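# Extend the right-side yellow rod and turn it flat

## Task

Take the yellow rod closest to the right arm, slide it outward until it stops, then rotate it 90 degrees so its figures end up lying horizontal.

## Robot and tools

Robot: two 6-joint arms, left_arm and right_arm, each with a parallel two-finger gripper. Only wrist cameras exist: cam_left_wrist and cam_right_wrist (fisheye, 672x504). A camera stand sits behind the arms.

Frames. Scene frame: origin at table height midway between the nominal bases, +x out over the table, +z up, left_arm toward +y. Calibrated bases: left_arm at (-0.028, +0.289, +0.027) m, right_arm at (-0.040, -0.349, +0.007) m, both nearly unrotated. Hand positions, quaternions, targets and wrist-camera poses in results are in each arm's own base frame; the table is in the scene frame. end_effector_position is the pinch point between the pads, about 1 cm behind the fingertips; fingers point along gripper +z and close along its y axis. Reported hand poses can be off by a few cm, more when stretched out.

Row layout (used by execute_actions and move): one flat list of 14 numbers covering both arms, always all 14 even if one arm is idle. First 7 are left_arm, next 7 right_arm. Within each arm the order is: wrist pitch, shoulder, wrist yaw, wrist roll, elbow, waist, then gripper opening. Go by this order only.
Joint numbers are offsets, not poses: each is a displacement, scaled to [-1, 1], added to that arm's Joint targets as they stood when the action (or move) began, never to the previous row. Scale: 1.0 equals 2.224 rad for shoulder, elbow and waist, and 8.485 rad for wrist pitch, wrist yaw and wrist roll. So 0.01 is about 0.022 rad on a big joint and 0.085 rad on a wrist joint. Sending 0 re-commands the current targets. Sending the same offset twice moves the joint again.
The opening number is absolute: +1 fully open (0.094 m pad gap), -1 closed. To leave a gripper alone, resend its current command (shown under Tool commands); a 0 means half-closed.
Stated joint ranges (rad): waist -2.618..3.054, shoulder 0..3.142, elbow 0..3.142, wrist pitch -1.571..1.571, wrist yaw -1.571..1.571, wrist roll -2.094..2.094. Real ends may differ by up to 0.059 rad. Asking more than 0.059 rad beyond a range end gets the action refused for both arms; a bad first action refuses the whole call. A joint clipped at its end yields 'joint sent to its limit'.

Tools.
- execute_actions(actions, cameras): actions is a list of actions; each action is up to 15 rows, one per 1/30 s step, and a short action repeats its last row to fill 15 steps. Each action costs 0.5 s. Empty list returns state plus all images and scene info. cameras picks images by name, ["all"] or [].
- move(target, speed, blend, opening_speed, grip_force, blocking, cameras): target is one 14-number row, or up to 15 rows, all offsets from the same starting Joint targets. Joints move together along smooth paths, minimum 0.5 s, capped at 10 s total. speed in rad/s for the joint with farthest to go (0.01 to 12.57, default 0.5), one value or one per target. blend in rad rounds corners between listed targets (0 = stop at each). opening_speed: gripper opening rate per second on the -1..+1 scale, at least 0.2; use it to close gently. grip_force: newtons per pad, 10 to 50, one value or one per arm; persists; lower force closes slowly. blocking=false returns after about 0.5 s while motion continues. Result adds a 'move:' line: done, off_target, moving, held or fault, plus limits=held if steps were withheld.
- wait(seconds 0..10, cameras): lets time pass holding commands; ends early if a running move finishes.
- stop(cameras): brakes a running move.
- zoom_image(camera, region [x0,y0,x1,y1] pixels, at most 504x504): closer look at the latest image of cam_left_wrist or cam_right_wrist.
- read_manual(section): licence texts only.
- finished_scene(scene 1..3): ends the scene irreversibly; the rod must stay extended and turned once released.

Results: Joint positions (rad) and Joint velocities (rad/s) per arm in the joint order above, plus pad gap (m). Joint targets are what the next offsets count from. Joint torques follow the same order (no gripper), include gravity and offsets; torques 2, 5, 6 wrap at ±28 N m. grip_measured is the opening on the command scale; under a firm squeeze it reads a bit below the part's width. 'joint command not followed' means the clearance check altered targets. Step readings list positions at some steps for execute_actions only. MOTOR HOT appears at 75 °C; 90 °C folds the arm away, 100 °C drops it.

Motion limits: each target can lead its measured angle by at most 0.339 rad (big joints) or 2.2 rad (wrist); targets implying more than 200 mm gripper jump are scaled back. Tiny turns may not start. Thinking time lets the scene run.

Avoid: arms touching or squeezing each other (can end the scene), fast contact or hard pushes into the table or fixed parts, releasing the rod while it still moves, strain on camera cables, long stretched holds or pushing into unreachable poses (heat). To end a push, command targets back past the measured positions. Any arm stop can cost; smooth low-effort motion is preferred.

Each tool is called after "Request:" as a command line: name --argument value for each argument, lists and objects as JSON in quotes; but a table of rows of numbers goes row by row, as --pt "numbers of a row", without its own name.

## Session

Request:
execute_actions --actions '[]'

Scene clock: 0.00 s.
left_arm: end_effector_position=(+0.4028, +0.0079, +0.1249) grip_measured=+1.000 end_effector_quat_wxyz=(+0.625, -0.028, +0.778, +0.057) | right_arm: end_effector_position=(+0.4019, -0.0301, +0.1142) grip_measured=+1.000 end_effector_quat_wxyz=(+0.608, +0.063, +0.791, -0.024)
Joint names: [wrist pitch, shoulder, wrist yaw, wrist roll, elbow, waist]
Joint positions: left_arm=[0.966 1.539 -0.191 0.014 0.356 -0.068 0.094] | right_arm=[0.914 1.54 0.073 0.059 0.363 -0.045 0.094]
Joint velocities: within noise
Joint torques (N m): no reading
Heat: left arm: 48 °C; right arm: 41 °C.
Joint targets: left_arm=[0.959 1.536 -0.192 0.014 0.359 -0.068] | right_arm=[0.904 1.537 0.071 0.060 0.366 -0.045]
Tool commands: left_gripper/opening=+1.0 right_gripper/opening=+1.0

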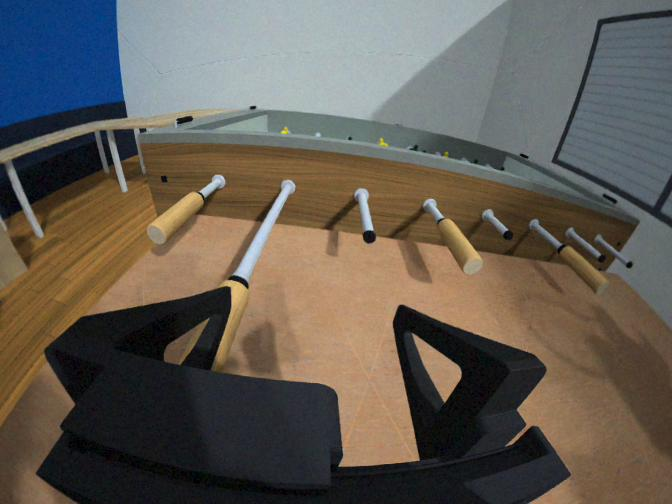

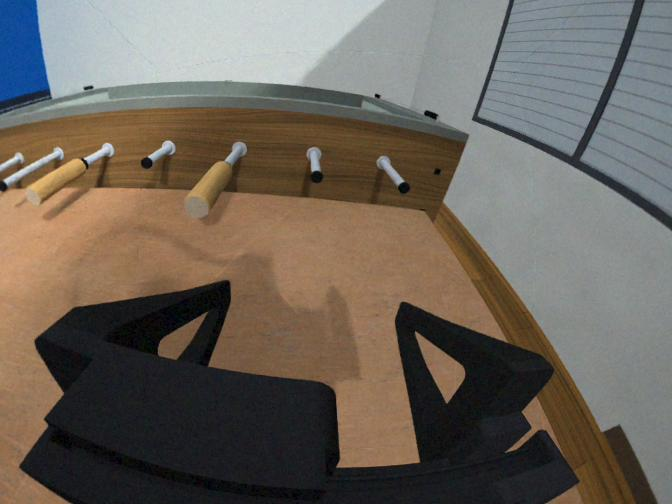

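Request:
zoom_image --camera "cam_left_wrist" --region '[130, 90, 400, 250]'

Request:
zoom_image --camera "cam_left_wrist" --region '[370, 110, 650, 310]'

Request:
zoom_image --camera "cam_right_wrist" --region '[0, 70, 480, 240]'

Scaled by 1.867 from the camera's 672x504 image, which has a finer 960x720 frame.

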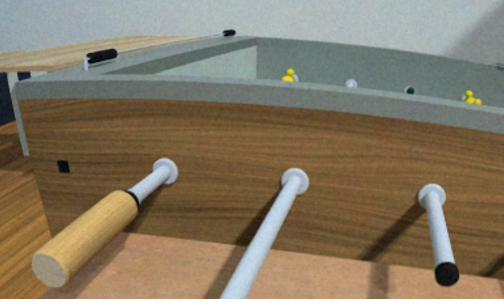

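Scaled by 1.800 from the camera's 672x504 image, which has a finer 960x720 frame.

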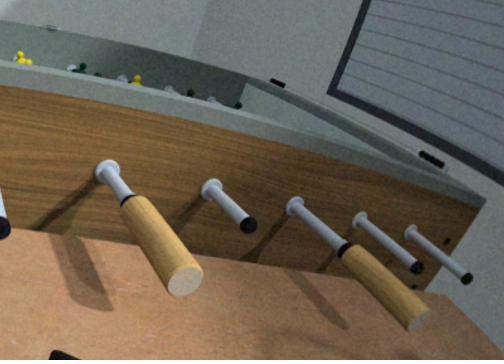

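Scaled by 1.050 from the camera's 672x504 image, which has a finer 960x720 frame.

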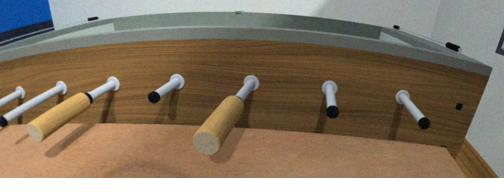

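Request:
move --target '[0,0,0,0,0,0,1,0.0728,0.3453,0.035,-0.0071,0.1875,0.1713,0.7]' --speed 0.6 --cameras '["cam_right_wrist"]'

Scene clock: 67.03 s.
left_arm: end_effector_position=(+0.4028, +0.0079, +0.1249) grip_measured=+1.000 end_effector_quat_wxyz=(+0.625, -0.028, +0.778, +0.057) | right_arm: end_effector_position=(+0.4962, +0.1053, +0.0642) grip_measured=+0.702 end_effector_quat_wxyz=(+0.691, +0.007, +0.723, -0.016)
Joint names: [wrist pitch, shoulder, wrist yaw, wrist roll, elbow, waist]
Joint positions: left_arm=[0.966 1.539 -0.191 0.014 0.356 -0.068 0.094] | right_arm=[1.477 2.288 0.366 0.003 0.763 0.335 0.08]
Joint torques (N m): left_arm=[1.84 -6.39 -0.05 0.01 5.35 -0.08] | right_arm=[2.12 -7.35 0.12 -0.05 4.97 0.16]
Heat: left arm: 48 °C; right arm: 44 °C.
Joint targets: left_arm=[0.959 1.536 -0.192 0.014 0.359 -0.068] | right_arm=[1.522 2.305 0.368 0.000 0.783 0.336]
move: off_target (right_arm); right_arm: the wrist pitch is farthest, 0.045 rad from its target
camera_calibration:
cam_right_wrist: T_world_to_cam=[[-0.0719305, -0.978432, 0.193643, 0.116902], [-0.443319, -0.142552, -0.884956, 0.323693], [0.893473, -0.149501, -0.423503, -0.280673], [0, 0, 0, 1]] pos_world=[0.402682, 0.118563, 0.144951]
Images, in order (width x height): cam_right_wrist 672x504.

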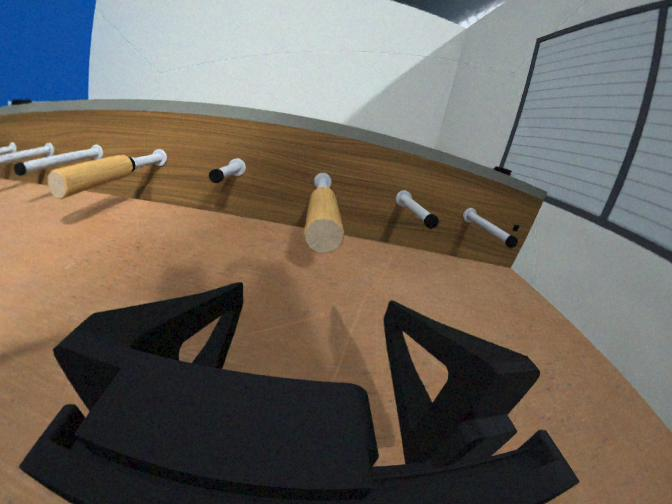

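Request:
move --pt "0 0 0 0 0 0 1 0.0042 0.0049 -0.0021 0.1851 0.0076 -0.0049 0.6" --pt "0 0 0 0 0 0 1 -0.0171 0.0477 -0.0087 0.1851 0.1317 -0.0301 0.6" --speed '[1.2,0.4]' --cameras '["cam_right_wrist"]'

Scene clock: 91.80 s.
left_arm: end_effector_position=(+0.4028, +0.0079, +0.1249) grip_measured=+1.000 end_effector_quat_wxyz=(+0.625, -0.028, +0.778, +0.057) | right_arm: end_effector_position=(+0.5642, +0.1054, +0.0885) grip_measured=+0.602 end_effector_quat_wxyz=(+0.516, +0.497, +0.479, +0.508)
Joint names: [wrist pitch, shoulder, wrist yaw, wrist roll, elbow, waist]
Joint positions: left_arm=[0.966 1.539 -0.191 0.014 0.356 -0.068 0.094] | right_arm=[1.378 2.386 0.302 1.567 1.058 0.276 0.075]
Joint torques (N m): left_arm=[1.84 -6.38 -0.05 0.01 5.34 -0.05] | right_arm=[1.74 -8.25 -0.09 0.04 5.89 -0.62]
Heat: left arm: 47 °C; right arm: 46 °C.
Joint targets: left_arm=[0.959 1.536 -0.192 0.014 0.359 -0.068] | right_arm=[1.376 2.411 0.294 1.570 1.076 0.269]
move: done; joint sent to its limit at target 1
camera_calibration:
cam_right_wrist: T_world_to_cam=[[-0.00635178, -0.167485, -0.985854, 0.0990661], [-0.368296, 0.916965, -0.153408, 0.156629], [0.929687, 0.362112, -0.0675083, -0.437033], [0, 0, 0, 1]] pos_world=[0.464619, 0.0312231, 0.0921897]
Images, in order (width x height): cam_right_wrist 672x504.

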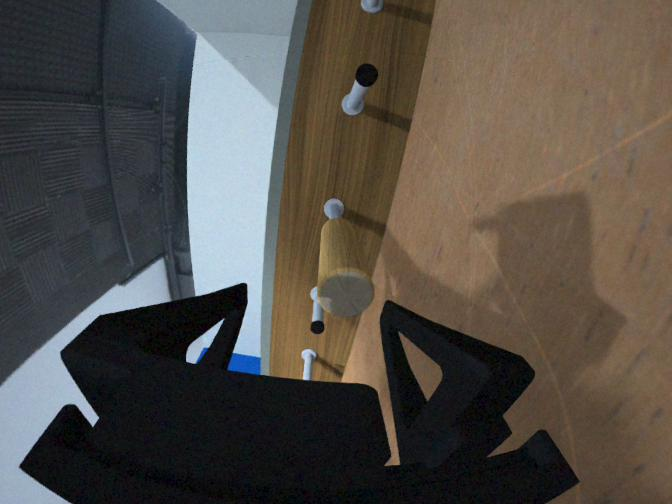

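Request:
move --pt "0 0 0 0 0 0 1 -0.0046 0.0018 0 0 0 0.0027 0.6" --cameras '["cam_right_wrist"]'

Scene clock: 104.77 s.
left_arm: end_effector_position=(+0.4028, +0.0079, +0.1249) grip_measured=+1.000 end_effector_quat_wxyz=(+0.625, -0.028, +0.778, +0.057) | right_arm: end_effector_position=(+0.5643, +0.1056, +0.0759) grip_measured=+0.602 end_effector_quat_wxyz=(+0.508, +0.504, +0.493, +0.495)
Joint names: [wrist pitch, shoulder, wrist yaw, wrist roll, elbow, waist]
Joint positions: left_arm=[0.966 1.539 -0.191 0.014 0.356 -0.068 0.094] | right_arm=[1.339 2.391 0.301 1.567 1.058 0.276 0.075]
Joint torques (N m): left_arm=[1.85 -6.39 -0.04 0.02 5.35 0.01] | right_arm=[1.7 -8.42 -0.03 0.04 5.87 -0.09]
Heat: left arm: 47 °C; right arm: 46 °C.
Joint targets: left_arm=[0.959 1.536 -0.192 0.014 0.359 -0.068] | right_arm=[1.337 2.415 0.294 1.570 1.076 0.275]
move: done
camera_calibration:
cam_right_wrist: T_world_to_cam=[[-0.0483771, -0.178806, -0.982694, 0.111333], [-0.37581, 0.91481, -0.147953, 0.158513], [0.925433, 0.362149, -0.111453, -0.432244], [0, 0, 0, 1]] pos_world=[0.46497, 0.0314343, 0.0846836]
Images, in order (width x height): cam_right_wrist 672x504.

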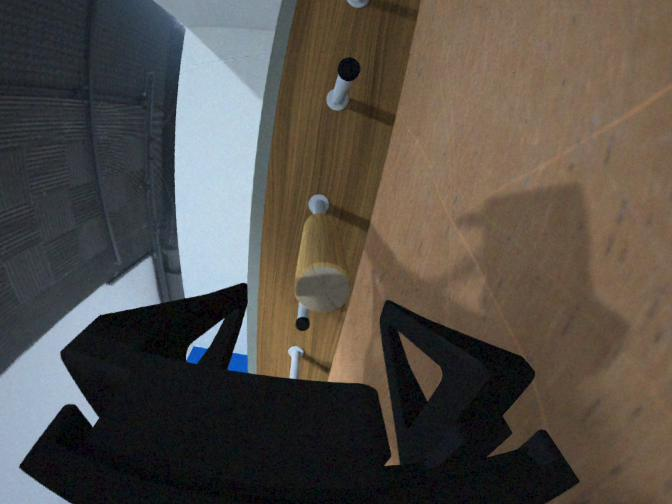

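Request:
move --pt "0 0 0 0 0 0 1 -0.0230 0.0585 -0.0046 0 0.1457 -0.0189 0.6" --speed 0.25 --cameras '["cam_right_wrist"]'

Scene clock: 114.40 s.
left_arm: end_effector_position=(+0.4028, +0.0079, +0.1249) grip_measured=+1.000 end_effector_quat_wxyz=(+0.625, -0.028, +0.778, +0.057) | right_arm: end_effector_position=(+0.6281, +0.1071, +0.0791) grip_measured=+0.602 end_effector_quat_wxyz=(+0.508, +0.502, +0.491, +0.499)
Joint names: [wrist pitch, shoulder, wrist yaw, wrist roll, elbow, waist]
Joint positions: left_arm=[0.966 1.539 -0.191 0.014 0.356 -0.068 0.094] | right_arm=[1.156 2.517 0.26 1.57 1.377 0.24 0.075]
Joint torques (N m): left_arm=[1.85 -6.32 -0.05 0.01 5.34 -0.05] | right_arm=[1.61 -9.63 -0.02 0.01 7.2 -0.64]
Heat: left arm: 47 °C; right arm: 46 °C.
Joint targets: left_arm=[0.959 1.536 -0.192 0.014 0.359 -0.068] | right_arm=[1.142 2.545 0.255 1.570 1.400 0.233]
move: done
camera_calibration:
cam_right_wrist: T_world_to_cam=[[-0.0380356, -0.174667, -0.983893, 0.110951], [-0.378304, 0.913837, -0.147605, 0.183297], [0.924899, 0.366597, -0.100835, -0.492493], [0, 0, 0, 1]] pos_world=[0.529069, 0.0324226, 0.0865583]
Images, in order (width x height): cam_right_wrist 672x504.

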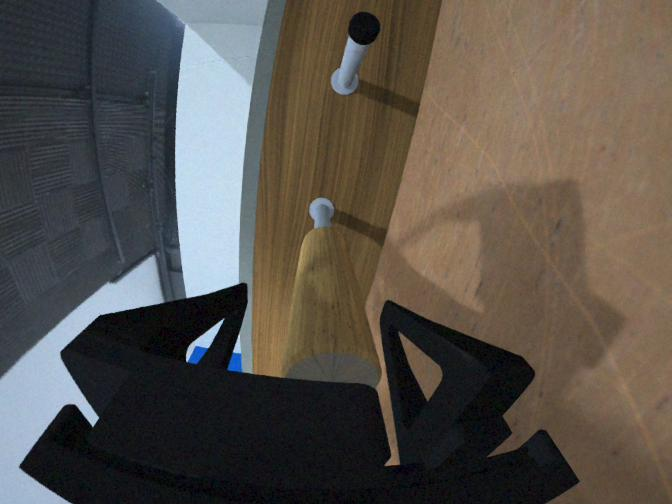

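Request:
move --pt "0 0 0 0 0 0 1 0.001 0.004 0 0 0 0 0.6" --pt "0 0 0 0 0 0 1 0.001 0.004 0 0 0 0 -0.55" --opening_speed 0.5 --cameras '["cam_right_wrist"]'

Scene clock: 125.10 s.
left_arm: end_effector_position=(+0.4028, +0.0079, +0.1249) grip_measured=+1.000 end_effector_quat_wxyz=(+0.625, -0.028, +0.778, +0.057) | right_arm: end_effector_position=(+0.6281, +0.1072, +0.0747) grip_measured=-0.301 end_effector_quat_wxyz=(+0.507, +0.503, +0.491, +0.499)
Joint names: [wrist pitch, shoulder, wrist yaw, wrist roll, elbow, waist]
Joint positions: left_arm=[0.966 1.539 -0.191 0.014 0.356 -0.068 0.094] | right_arm=[1.161 2.528 0.26 1.571 1.379 0.24 0.033]
Joint torques (N m): left_arm=[1.84 -6.39 -0.05 0 5.31 -0.08] | right_arm=[1.63 -9.78 -0.02 0 6.99 -0.64]
Heat: left arm: 47 °C; right arm: 45 °C.
Joint targets: left_arm=[0.959 1.536 -0.192 0.014 0.359 -0.068] | right_arm=[1.151 2.554 0.255 1.570 1.400 0.233]
move: done
camera_calibration:
cam_right_wrist: T_world_to_cam=[[-0.0408914, -0.174237, -0.983854, 0.108431], [-0.379104, 0.913753, -0.146066, 0.182902], [0.92445, 0.36701, -0.103419, -0.49251], [0, 0, 0, 1]] pos_world=[0.529073, 0.0325214, 0.0824618]
Images, in order (width x height): cam_right_wrist 672x504.

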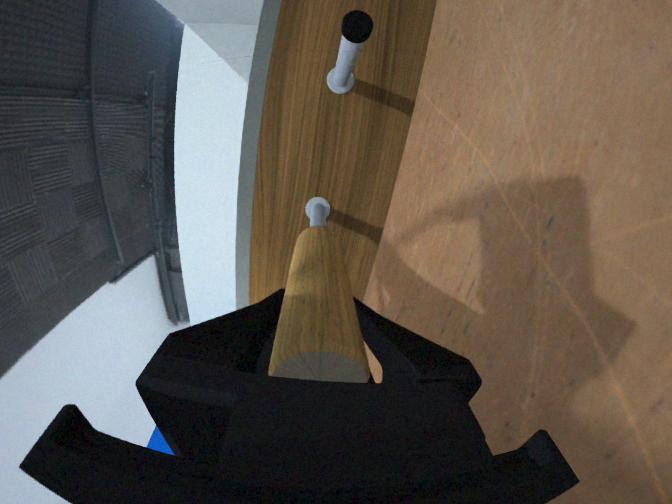

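Request:
move --target '[0,0,0,0,0,0,1,0,0,0,-0.187,0,0,-0.55]' --speed 0.7 --cameras '["cam_right_wrist"]'

Scene clock: 135.53 s.
left_arm: end_effector_position=(+0.4028, +0.0079, +0.1249) grip_measured=+1.000 end_effector_quat_wxyz=(+0.625, -0.028, +0.778, +0.057) | right_arm: end_effector_position=(+0.6280, +0.1046, +0.0674) grip_measured=-0.301 end_effector_quat_wxyz=(+0.705, +0.010, +0.709, -0.009)
Joint names: [wrist pitch, shoulder, wrist yaw, wrist roll, elbow, waist]
Joint positions: left_arm=[0.966 1.539 -0.191 0.014 0.356 -0.068 0.094] | right_arm=[1.152 2.536 0.263 0.003 1.379 0.237 0.033]
Joint torques (N m): left_arm=[1.85 -6.35 -0.04 0.01 5.3 -0.05] | right_arm=[1.71 -10.41 -0.05 -0.17 6.95 -0.32]
Heat: left arm: 47 °C; right arm: 45 °C.
Joint targets: left_arm=[0.959 1.536 -0.192 0.014 0.359 -0.068] | right_arm=[1.151 2.555 0.255 -0.016 1.400 0.233]
move: done
camera_calibration:
cam_right_wrist: T_world_to_cam=[[-0.0737574, -0.981489, 0.176745, 0.127632], [-0.406561, -0.132239, -0.904003, 0.361902], [0.910642, -0.138535, -0.389281, -0.411499], [0, 0, 0, 1]] pos_world=[0.531277, 0.11612, 0.144413]
Images, in order (width x height): cam_right_wrist 672x504.

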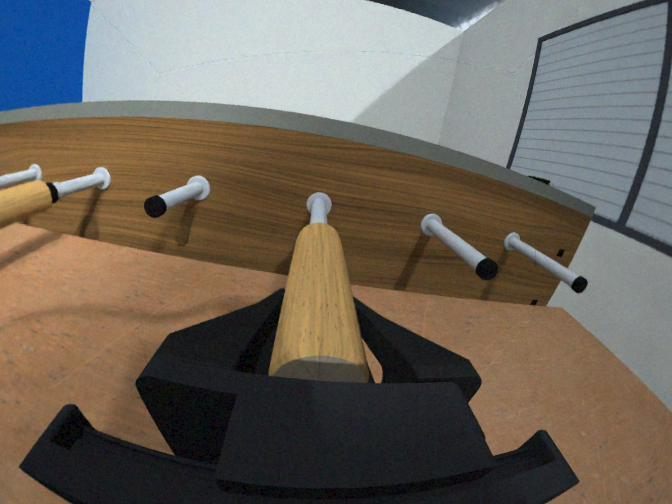

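Request:
move --pt "0 0 0 0 0 0 1 0.023 -0.058 0.0048 0 -0.1457 0.0184 -0.55" --pt "0 0 0 0 0 0 1 0.0443 -0.1007 0.0114 0 -0.2698 0.0436 -0.55" --pt "0 0 0 0 0 0 1 0.0348 -0.1745 0.0169 0 -0.3521 0.0643 -0.55" --speed 0.25 --blend 0.04 --cameras '["cam_right_wrist"]'

Scene clock: 161.80 s.
left_arm: end_effector_position=(+0.4028, +0.0079, +0.1249) grip_measured=+1.000 end_effector_quat_wxyz=(+0.625, -0.028, +0.778, +0.057) | right_arm: end_effector_position=(+0.4924, +0.1030, +0.0628) grip_measured=-0.302 end_effector_quat_wxyz=(+0.666, -0.005, +0.745, -0.026)
Joint names: [wrist pitch, shoulder, wrist yaw, wrist roll, elbow, waist]
Joint positions: left_arm=[0.966 1.539 -0.191 0.014 0.356 -0.068 0.094] | right_arm=[1.358 2.217 0.363 -0.004 0.741 0.332 0.033]
Joint torques (N m): left_arm=[1.84 -6.37 -0.05 0 5.31 -0.06] | right_arm=[2.53 -12.72 0.46 -0.13 -5.6 4]
Heat: left arm: 47 °C; right arm: 47 °C.
Joint targets: left_arm=[0.959 1.536 -0.192 0.014 0.359 -0.068] | right_arm=[1.446 2.166 0.398 -0.016 0.617 0.376]
move: off_target (right_arm); right_arm: the elbow is farthest, 0.124 rad from its target
camera_calibration:
cam_right_wrist: T_world_to_cam=[[-0.0564032, -0.972233, 0.227118, 0.104268], [-0.501848, -0.169047, -0.848276, 0.349585], [0.863115, -0.161824, -0.478378, -0.258515], [0, 0, 0, 1]] pos_world=[0.404448, 0.118635, 0.149196]
Images, in order (width x height): cam_right_wrist 672x504.

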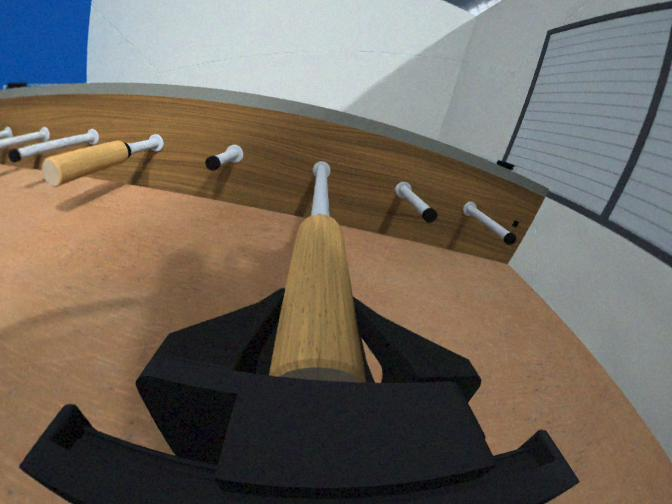

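Request:
move --pt "0 0 0 0 0 0 1 -0.0104 0.027 -0.0041 0 0.056 -0.0198 -0.55" --pt "0 0 0 0 0 0 1 -0.0104 0.027 -0.0041 0 0.056 -0.0198 0.5" --opening_speed 0.8 --speed 0.3 --cameras '["cam_right_wrist"]'

Scene clock: 173.90 s.
left_arm: end_effector_position=(+0.4028, +0.0079, +0.1249) grip_measured=+1.000 end_effector_quat_wxyz=(+0.625, -0.028, +0.778, +0.057) | right_arm: end_effector_position=(+0.4953, +0.1032, +0.0644) grip_measured=+0.498 end_effector_quat_wxyz=(+0.667, -0.007, +0.744, -0.030)
Joint names: [wrist pitch, shoulder, wrist yaw, wrist roll, elbow, waist]
Joint positions: left_arm=[0.966 1.539 -0.191 0.014 0.356 -0.068 0.094] | right_arm=[1.348 2.217 0.363 -0.013 0.752 0.33 0.07]
Joint torques (N m): left_arm=[1.84 -6.38 -0.04 0.01 5.35 -0.02] | right_arm=[1.8 -7.8 0.08 -0.03 2.99 0.2]
Heat: left arm: 47 °C; right arm: 49 °C.
Joint targets: left_arm=[0.959 1.536 -0.192 0.014 0.359 -0.068] | right_arm=[1.358 2.226 0.364 -0.016 0.742 0.332]
move: done
camera_calibration:
cam_right_wrist: T_world_to_cam=[[-0.0573658, -0.970206, 0.235394, 0.104026], [-0.500052, -0.176151, -0.847891, 0.352262], [0.864093, -0.166349, -0.475048, -0.260419], [0, 0, 0, 1]] pos_world=[0.407143, 0.119657, 0.150481]
Images, in order (width x height): cam_right_wrist 672x504.

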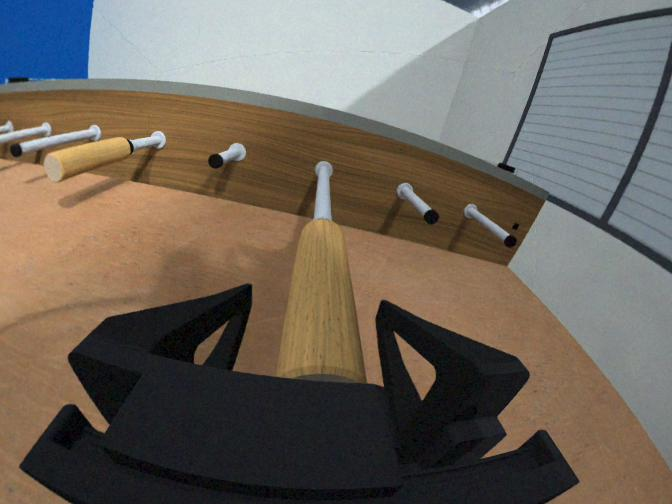

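Request:
finished_scene --scene 1

The scene is finished: the task was done.


## Next scene

The same job, from a new start.

Request:
execute_actions --actions '[]'

Request:
zoom_image --camera "cam_left_wrist" --region '[130, 80, 400, 280]'

Request:
zoom_image --camera "cam_left_wrist" --region '[370, 100, 670, 320]'

Request:
zoom_image --camera "cam_right_wrist" --region '[0, 70, 480, 240]'

Scene clock: 0.00 s.
left_arm: end_effector_position=(+0.4067, +0.0376, +0.1163) grip_measured=+1.000 end_effector_quat_wxyz=(+0.597, -0.093, +0.793, +0.071) | right_arm: end_effector_position=(+0.3928, -0.0048, +0.1143) grip_measured=+1.000 end_effector_quat_wxyz=(+0.608, +0.033, +0.793, -0.013)
Joint names: [wrist pitch, shoulder, wrist yaw, wrist roll, elbow, waist]
Joint positions: left_arm=[0.845 1.542 -0.242 -0.068 0.409 -0.016 0.094] | right_arm=[0.909 1.498 0.082 0.042 0.325 0.023 0.094]
Joint velocities: within noise
Joint torques (N m): no reading
Heat: left arm: 45 °C; right arm: 39 °C.
Joint targets: left_arm=[0.833 1.540 -0.243 -0.068 0.411 -0.016] | right_arm=[0.899 1.495 0.080 0.043 0.328 0.023]
Tool commands: left_gripper/opening=+1.0 right_gripper/opening=+1.0
camera_calibration:
cam_left_wrist: T_world_to_cam=[[0.207287, -0.962694, 0.173931, -0.0790407], [-0.569143, -0.263281, -0.778948, 0.366677], [0.795681, 0.062474, -0.602485, -0.132805], [0, 0, 0, 1]] pos_world=[0.330746, 0.0287439, 0.219357]
cam_right_wrist: T_world_to_cam=[[-0.0674914, -0.98389, 0.165543, -0.00657283], [-0.627243, -0.0871895, -0.773928, 0.366259], [0.775894, -0.156069, -0.611254, -0.115862], [0, 0, 0, 1]] pos_world=[0.319186, 0.0073845, 0.213725]

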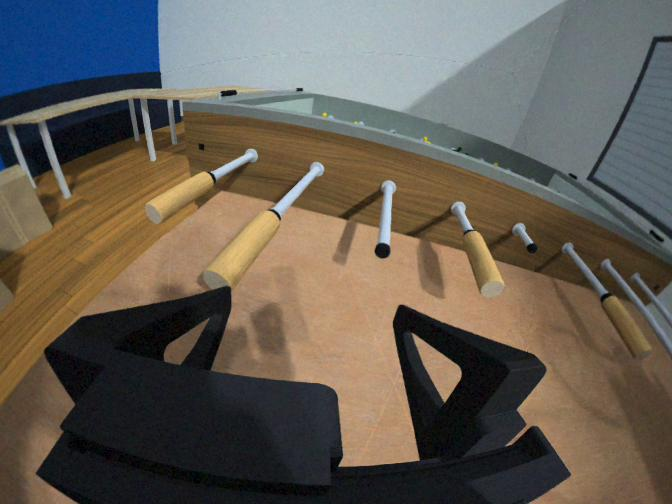

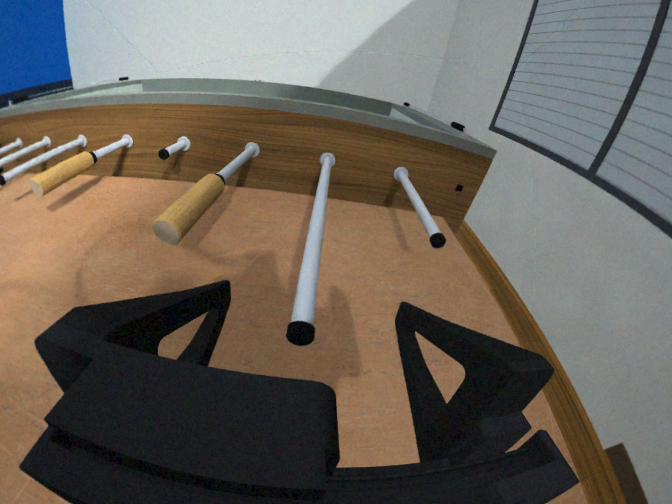

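Scaled by 1.867 from the camera's 672x504 image, which has a finer 960x720 frame.

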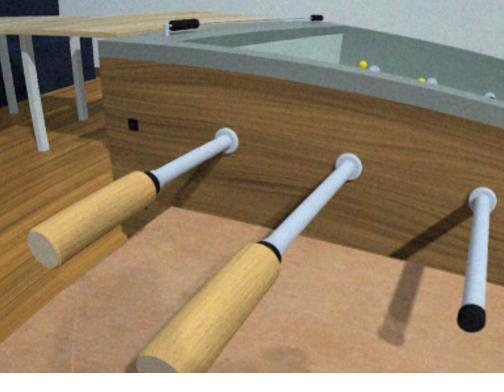

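Scaled by 1.680 from the camera's 672x504 image, which has a finer 960x720 frame.

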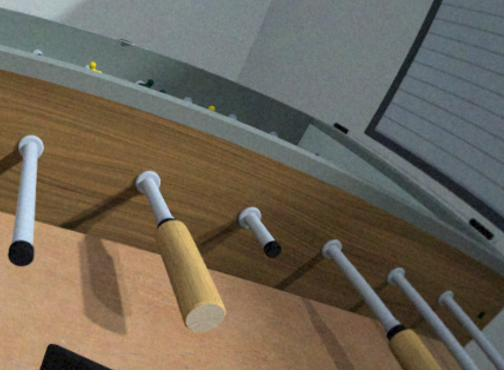

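Scaled by 1.050 from the camera's 672x504 image, which has a finer 960x720 frame.

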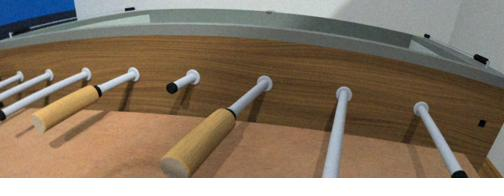

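Request:
move --pt "0 0 0 0 0 0 1 0 -0.0674 0.0694 0 0 0.2545 1" --pt "0 0 0 0 0 0 1 0 -0.0674 0.0694 -0.1902 0 0.2545 0.8" --pt "0 0 0 0 0 0 1 0.053 0.2648 0.0694 -0.1902 0.1147 0.2545 0.8" --speed '[0.7,1.5,0.6]' --blend 0.05 --cameras '["cam_right_wrist"]'

Scene clock: 52.50 s.
left_arm: end_effector_position=(+0.4067, +0.0376, +0.1163) grip_measured=+1.000 end_effector_quat_wxyz=(+0.597, -0.093, +0.793, +0.071) | right_arm: end_effector_position=(+0.4202, +0.1435, +0.0695) grip_measured=+0.802 end_effector_quat_wxyz=(-0.409, +0.543, -0.529, +0.508)
Joint names: [wrist pitch, shoulder, wrist yaw, wrist roll, elbow, waist]
Joint positions: left_arm=[0.845 1.542 -0.242 -0.068 0.409 -0.016 0.094] | right_arm=[1.317 2.07 0.667 -1.573 0.563 0.581 0.085]
Joint torques (N m): left_arm=[1.86 -6.45 -0.08 0 5.53 -0.05] | right_arm=[2 -6.16 0.14 0.03 4.97 0.75]
Heat: left arm: 46 °C; right arm: 43 °C.
Joint targets: left_arm=[0.833 1.540 -0.243 -0.068 0.411 -0.016] | right_arm=[1.348 2.084 0.669 -1.571 0.584 0.589]
move: done; blend cut to 0 rad at target 2
camera_calibration:
cam_right_wrist: T_world_to_cam=[[0.121021, 0.284826, 0.950909, -0.167203], [-0.438881, -0.843881, 0.308624, 0.315888], [0.890358, -0.454686, 0.022877, -0.190688], [0, 0, 0, 1]] pos_world=[0.328653, 0.227492, 0.065867]
Images, in order (width x height): cam_right_wrist 672x504.

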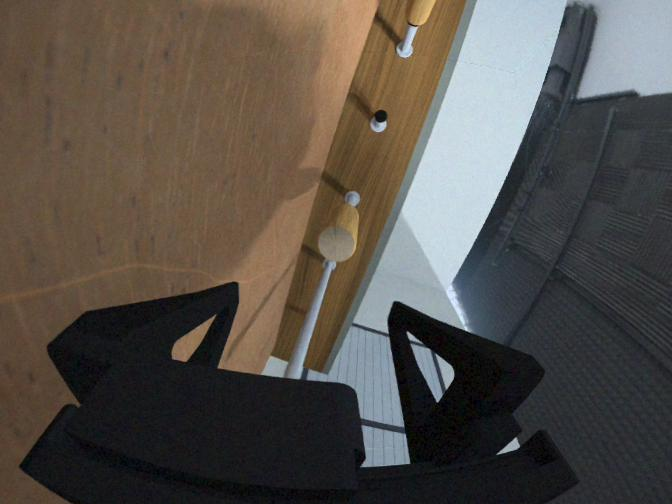

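Request:
move --target '[0,0,0,0,0,0,1,0.0044,0.0742,-0.0124,0,0.0935,-0.0472,0.8]' --speed 0.3 --cameras '["cam_right_wrist"]'

Scene clock: 62.67 s.
left_arm: end_effector_position=(+0.4067, +0.0376, +0.1163) grip_measured=+1.000 end_effector_quat_wxyz=(+0.597, -0.093, +0.793, +0.071) | right_arm: end_effector_position=(+0.4777, +0.1444, +0.0675) grip_measured=+0.802 end_effector_quat_wxyz=(-0.441, +0.514, -0.529, +0.511)
Joint names: [wrist pitch, shoulder, wrist yaw, wrist roll, elbow, waist]
Joint positions: left_arm=[0.845 1.542 -0.242 -0.068 0.409 -0.016 0.094] | right_arm=[1.35 2.229 0.576 -1.573 0.773 0.49 0.085]
Joint torques (N m): left_arm=[1.86 -6.48 -0.07 0.01 5.5 -0.05] | right_arm=[2.01 -7.1 -0.04 0.03 5.09 -0.5]
Heat: left arm: 46 °C; right arm: 43 °C.
Joint targets: left_arm=[0.833 1.540 -0.243 -0.068 0.411 -0.016] | right_arm=[1.385 2.249 0.564 -1.571 0.791 0.484]
move: done
camera_calibration:
cam_right_wrist: T_world_to_cam=[[0.0579638, 0.232117, 0.970959, -0.136202], [-0.457906, -0.858069, 0.232466, 0.358805], [0.887109, -0.458082, 0.056551, -0.241732], [0, 0, 0, 1]] pos_world=[0.386636, 0.228761, 0.0625071]
Images, in order (width x height): cam_right_wrist 672x504.

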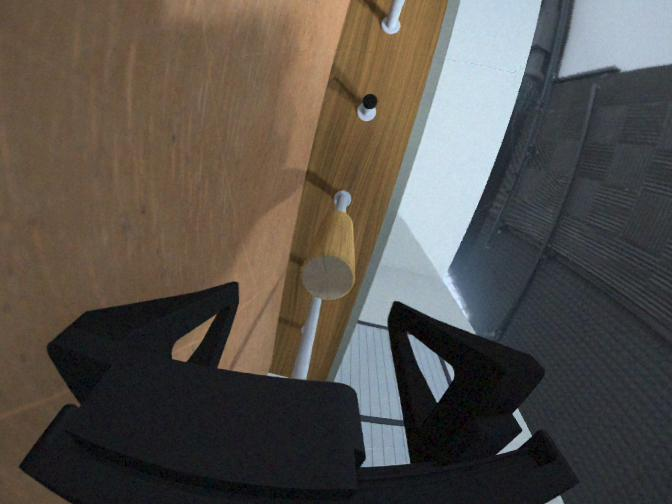

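Request:
move --pt "0 0 0 0 0 0 1 -0.0029 0.0652 -0.0085 0 0.112 -0.0355 0.8" --speed 0.25 --cameras '["cam_right_wrist"]'

Scene clock: 72.70 s.
left_arm: end_effector_position=(+0.4067, +0.0376, +0.1163) grip_measured=+1.000 end_effector_quat_wxyz=(+0.597, -0.093, +0.793, +0.071) | right_arm: end_effector_position=(+0.5381, +0.1412, +0.0761) grip_measured=+0.802 end_effector_quat_wxyz=(+0.475, -0.477, +0.522, -0.523)
Joint names: [wrist pitch, shoulder, wrist yaw, wrist roll, elbow, waist]
Joint positions: left_arm=[0.845 1.542 -0.242 -0.068 0.409 -0.016 0.094] | right_arm=[1.348 2.37 0.505 -1.573 1.02 0.412 0.085]
Joint torques (N m): left_arm=[1.87 -6.48 -0.07 0.01 5.5 -0.03] | right_arm=[1.8 -8.29 -0.09 0.03 5.85 -0.65]
Heat: left arm: 46 °C; right arm: 45 °C.
Joint targets: left_arm=[0.833 1.540 -0.243 -0.068 0.411 -0.016] | right_arm=[1.361 2.394 0.492 -1.571 1.041 0.405]
move: done
camera_calibration:
cam_right_wrist: T_world_to_cam=[[-0.0303262, 0.18446, 0.982372, -0.0939053], [-0.480536, -0.864484, 0.14749, 0.401231], [0.87645, -0.467592, 0.114856, -0.2946], [0, 0, 0, 1]] pos_world=[0.448161, 0.226427, 0.0669092]
Images, in order (width x height): cam_right_wrist 672x504.

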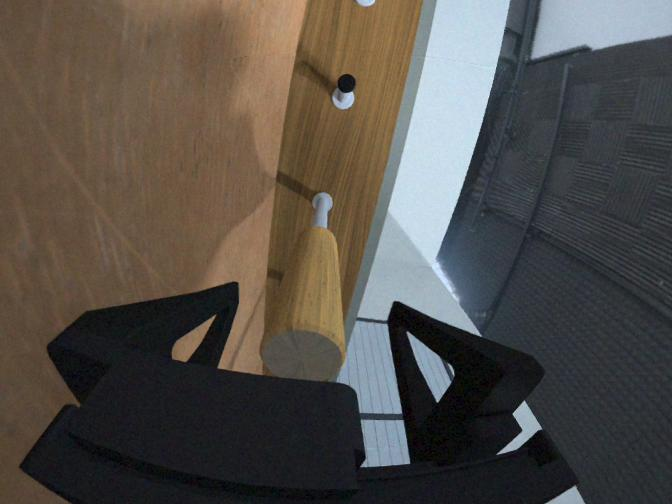

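Request:
move --pt "0 0 0 0 0 0 1 0 0.0035 0 0 0 0 0" --pt "0 0 0 0 0 0 1 0 0.0035 0 0 0 0 -0.55" --pt "0 0 0 0 0 0 1 0 0.0035 0 0.187 0 0 -0.55" --opening_speed 0.6 --speed 0.6 --cameras '["cam_right_wrist"]'

Scene clock: 84.40 s.
left_arm: end_effector_position=(+0.4067, +0.0376, +0.1163) grip_measured=+1.000 end_effector_quat_wxyz=(+0.597, -0.093, +0.793, +0.071) | right_arm: end_effector_position=(+0.5380, +0.1452, +0.0689) grip_measured=-0.299 end_effector_quat_wxyz=(+0.701, +0.016, +0.713, -0.032)
Joint names: [wrist pitch, shoulder, wrist yaw, wrist roll, elbow, waist]
Joint positions: left_arm=[0.845 1.542 -0.242 -0.068 0.409 -0.016 0.094] | right_arm=[1.343 2.382 0.481 -0.015 1.02 0.412 0.033]
Joint torques (N m): left_arm=[1.86 -6.5 -0.06 0.02 5.52 -0.05] | right_arm=[1.87 -8.59 0.16 0.29 5.79 -0.66]
Heat: left arm: 46 °C; right arm: 45 °C.
Joint targets: left_arm=[0.833 1.540 -0.243 -0.068 0.411 -0.016] | right_arm=[1.361 2.402 0.492 0.016 1.041 0.405]
move: done
camera_calibration:
cam_right_wrist: T_world_to_cam=[[-0.113256, -0.97281, 0.202024, 0.1789], [-0.424014, -0.136564, -0.8953, 0.341405], [0.898546, -0.187059, -0.397019, -0.3091], [0, 0, 0, 1]] pos_world=[0.442763, 0.162839, 0.1468]
Images, in order (width x height): cam_right_wrist 672x504.

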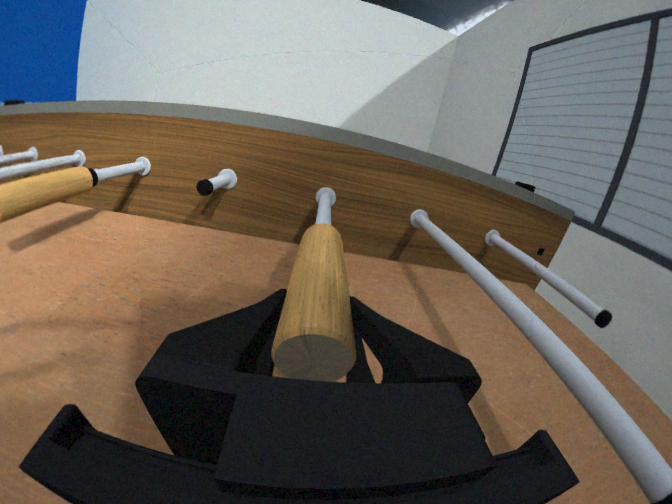

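Request:
move --pt "0 0 0 0 0 0 1 0.0029 -0.0688 0.0097 0.0028 -0.1115 0.0369 -0.55" --pt "0 0 0 0 0 0 1 0.0016 -0.116 0.0178 0.0028 -0.1763 0.0679 -0.55" --speed 0.25 --blend 0.04 --cameras '["cam_right_wrist"]'

Scene clock: 96.87 s.
left_arm: end_effector_position=(+0.4067, +0.0376, +0.1163) grip_measured=+1.000 end_effector_quat_wxyz=(+0.597, -0.093, +0.793, +0.071) | right_arm: end_effector_position=(+0.4567, +0.1510, +0.0676) grip_measured=-0.300 end_effector_quat_wxyz=(+0.666, +0.009, +0.744, -0.040)
Joint names: [wrist pitch, shoulder, wrist yaw, wrist roll, elbow, waist]
Joint positions: left_arm=[0.845 1.542 -0.242 -0.068 0.409 -0.016 0.094] | right_arm=[1.349 2.18 0.599 0.027 0.7 0.53 0.033]
Joint torques (N m): left_arm=[1.87 -6.46 -0.06 0.01 5.46 -0.12] | right_arm=[1.9 -11.29 0.57 0.14 -0.14 2.33]
Heat: left arm: 46 °C; right arm: 45 °C.
Joint targets: left_arm=[0.833 1.540 -0.243 -0.068 0.411 -0.016] | right_arm=[1.375 2.144 0.643 0.040 0.648 0.556]
move: off_target (right_arm); right_arm: the elbow is farthest, 0.051 rad from its target
camera_calibration:
cam_right_wrist: T_world_to_cam=[[-0.0954272, -0.968774, 0.228846, 0.164917], [-0.506321, -0.150696, -0.849076, 0.343208], [0.857049, -0.196894, -0.476131, -0.209772], [0, 0, 0, 1]] pos_world=[0.369296, 0.170185, 0.15379]
Images, in order (width x height): cam_right_wrist 672x504.

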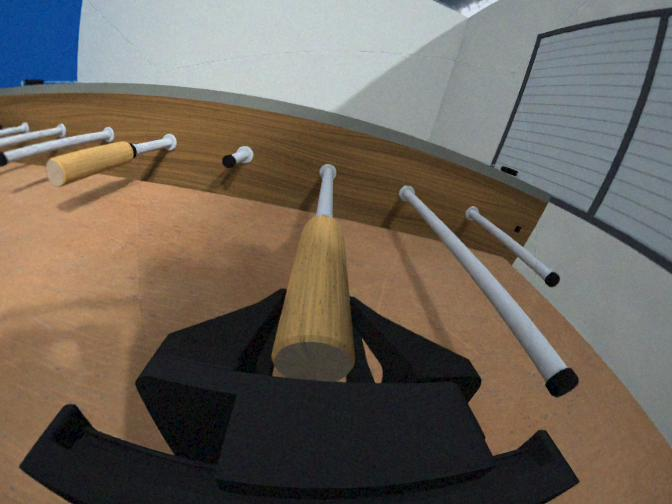

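Request:
move --target '[0,0,0,0,0,0,1,0,-0.0165,0.0028,0,-0.0227,0.0109,-0.55]' --speed 0.25

Scene clock: 102.73 s.
left_arm: end_effector_position=(+0.4067, +0.0376, +0.1163) grip_measured=+1.000 end_effector_quat_wxyz=(+0.597, -0.093, +0.793, +0.071) | right_arm: end_effector_position=(+0.4546, +0.1497, +0.0678) grip_measured=-0.300 end_effector_quat_wxyz=(+0.660, +0.006, +0.750, -0.044)
Joint names: [wrist pitch, shoulder, wrist yaw, wrist roll, elbow, waist]
Joint positions: left_arm=[0.845 1.542 -0.242 -0.068 0.409 -0.016 0.094] | right_arm=[1.316 2.158 0.599 0.027 0.69 0.53 0.033]
Joint torques (N m): left_arm=[1.87 -6.52 -0.07 0.02 5.49 -0.03] | right_arm=[2.21 -12.34 0.83 0.14 -3.23 4.51]
Heat: left arm: 45 °C; right arm: 46 °C.
Joint targets: left_arm=[0.833 1.540 -0.243 -0.068 0.411 -0.016] | right_arm=[1.374 2.107 0.666 0.040 0.598 0.580]
move: off_target (right_arm); right_arm: the elbow is farthest, 0.093 rad from its target

Request:
move --pt "0 0 0 0 0 0 1 -0.003 0.0247 -0.0059 0 0.0337 -0.018 -0.55" --pt "0 0 0 0 0 0 1 -0.003 0.0247 -0.0059 0 0.0337 -0.018 0.3" --opening_speed 0.7 --speed 0.3 --cameras '["cam_right_wrist"]'

Scene clock: 109.93 s.
left_arm: end_effector_position=(+0.4067, +0.0376, +0.1163) grip_measured=+1.000 end_effector_quat_wxyz=(+0.597, -0.093, +0.793, +0.071) | right_arm: end_effector_position=(+0.4537, +0.1491, +0.0710) grip_measured=+0.298 end_effector_quat_wxyz=(+0.665, +0.013, +0.745, -0.044)
Joint names: [wrist pitch, shoulder, wrist yaw, wrist roll, elbow, waist]
Joint positions: left_arm=[0.845 1.542 -0.242 -0.068 0.409 -0.016 0.094] | right_arm=[1.333 2.158 0.614 0.03 0.688 0.535 0.061]
Joint torques (N m): left_arm=[1.86 -6.52 -0.07 0.01 5.52 -0.03] | right_arm=[1.82 -7.75 0.12 0.12 2.52 0.51]
Heat: left arm: 45 °C; right arm: 46 °C.
Joint targets: left_arm=[0.833 1.540 -0.243 -0.068 0.411 -0.016] | right_arm=[1.349 2.162 0.617 0.040 0.673 0.540]
move: done; target 2's new numbers were sent with right_arm's wrist pitch 0.039 rad from that target
camera_calibration:
cam_right_wrist: T_world_to_cam=[[-0.104801, -0.967372, 0.230667, 0.166], [-0.510429, -0.14674, -0.847307, 0.3454], [0.85351, -0.206538, -0.478397, -0.202714], [0, 0, 0, 1]] pos_world=[0.366718, 0.1694, 0.157392]
Images, in order (width x height): cam_right_wrist 672x504.

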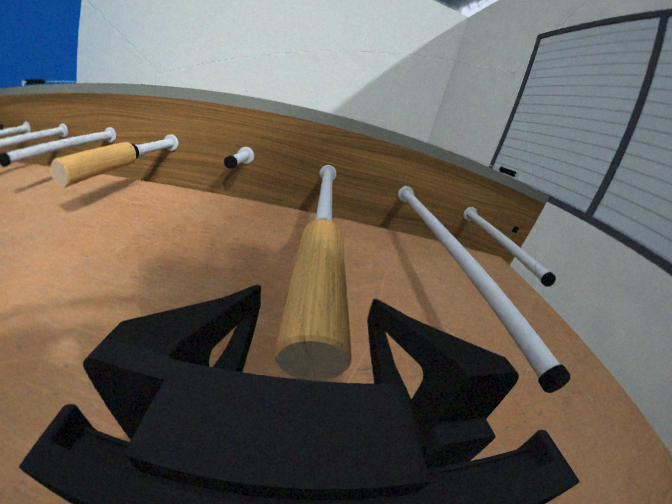

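Released cleanly.

Request:
finished_scene --scene 2

The scene is finished: the task was done.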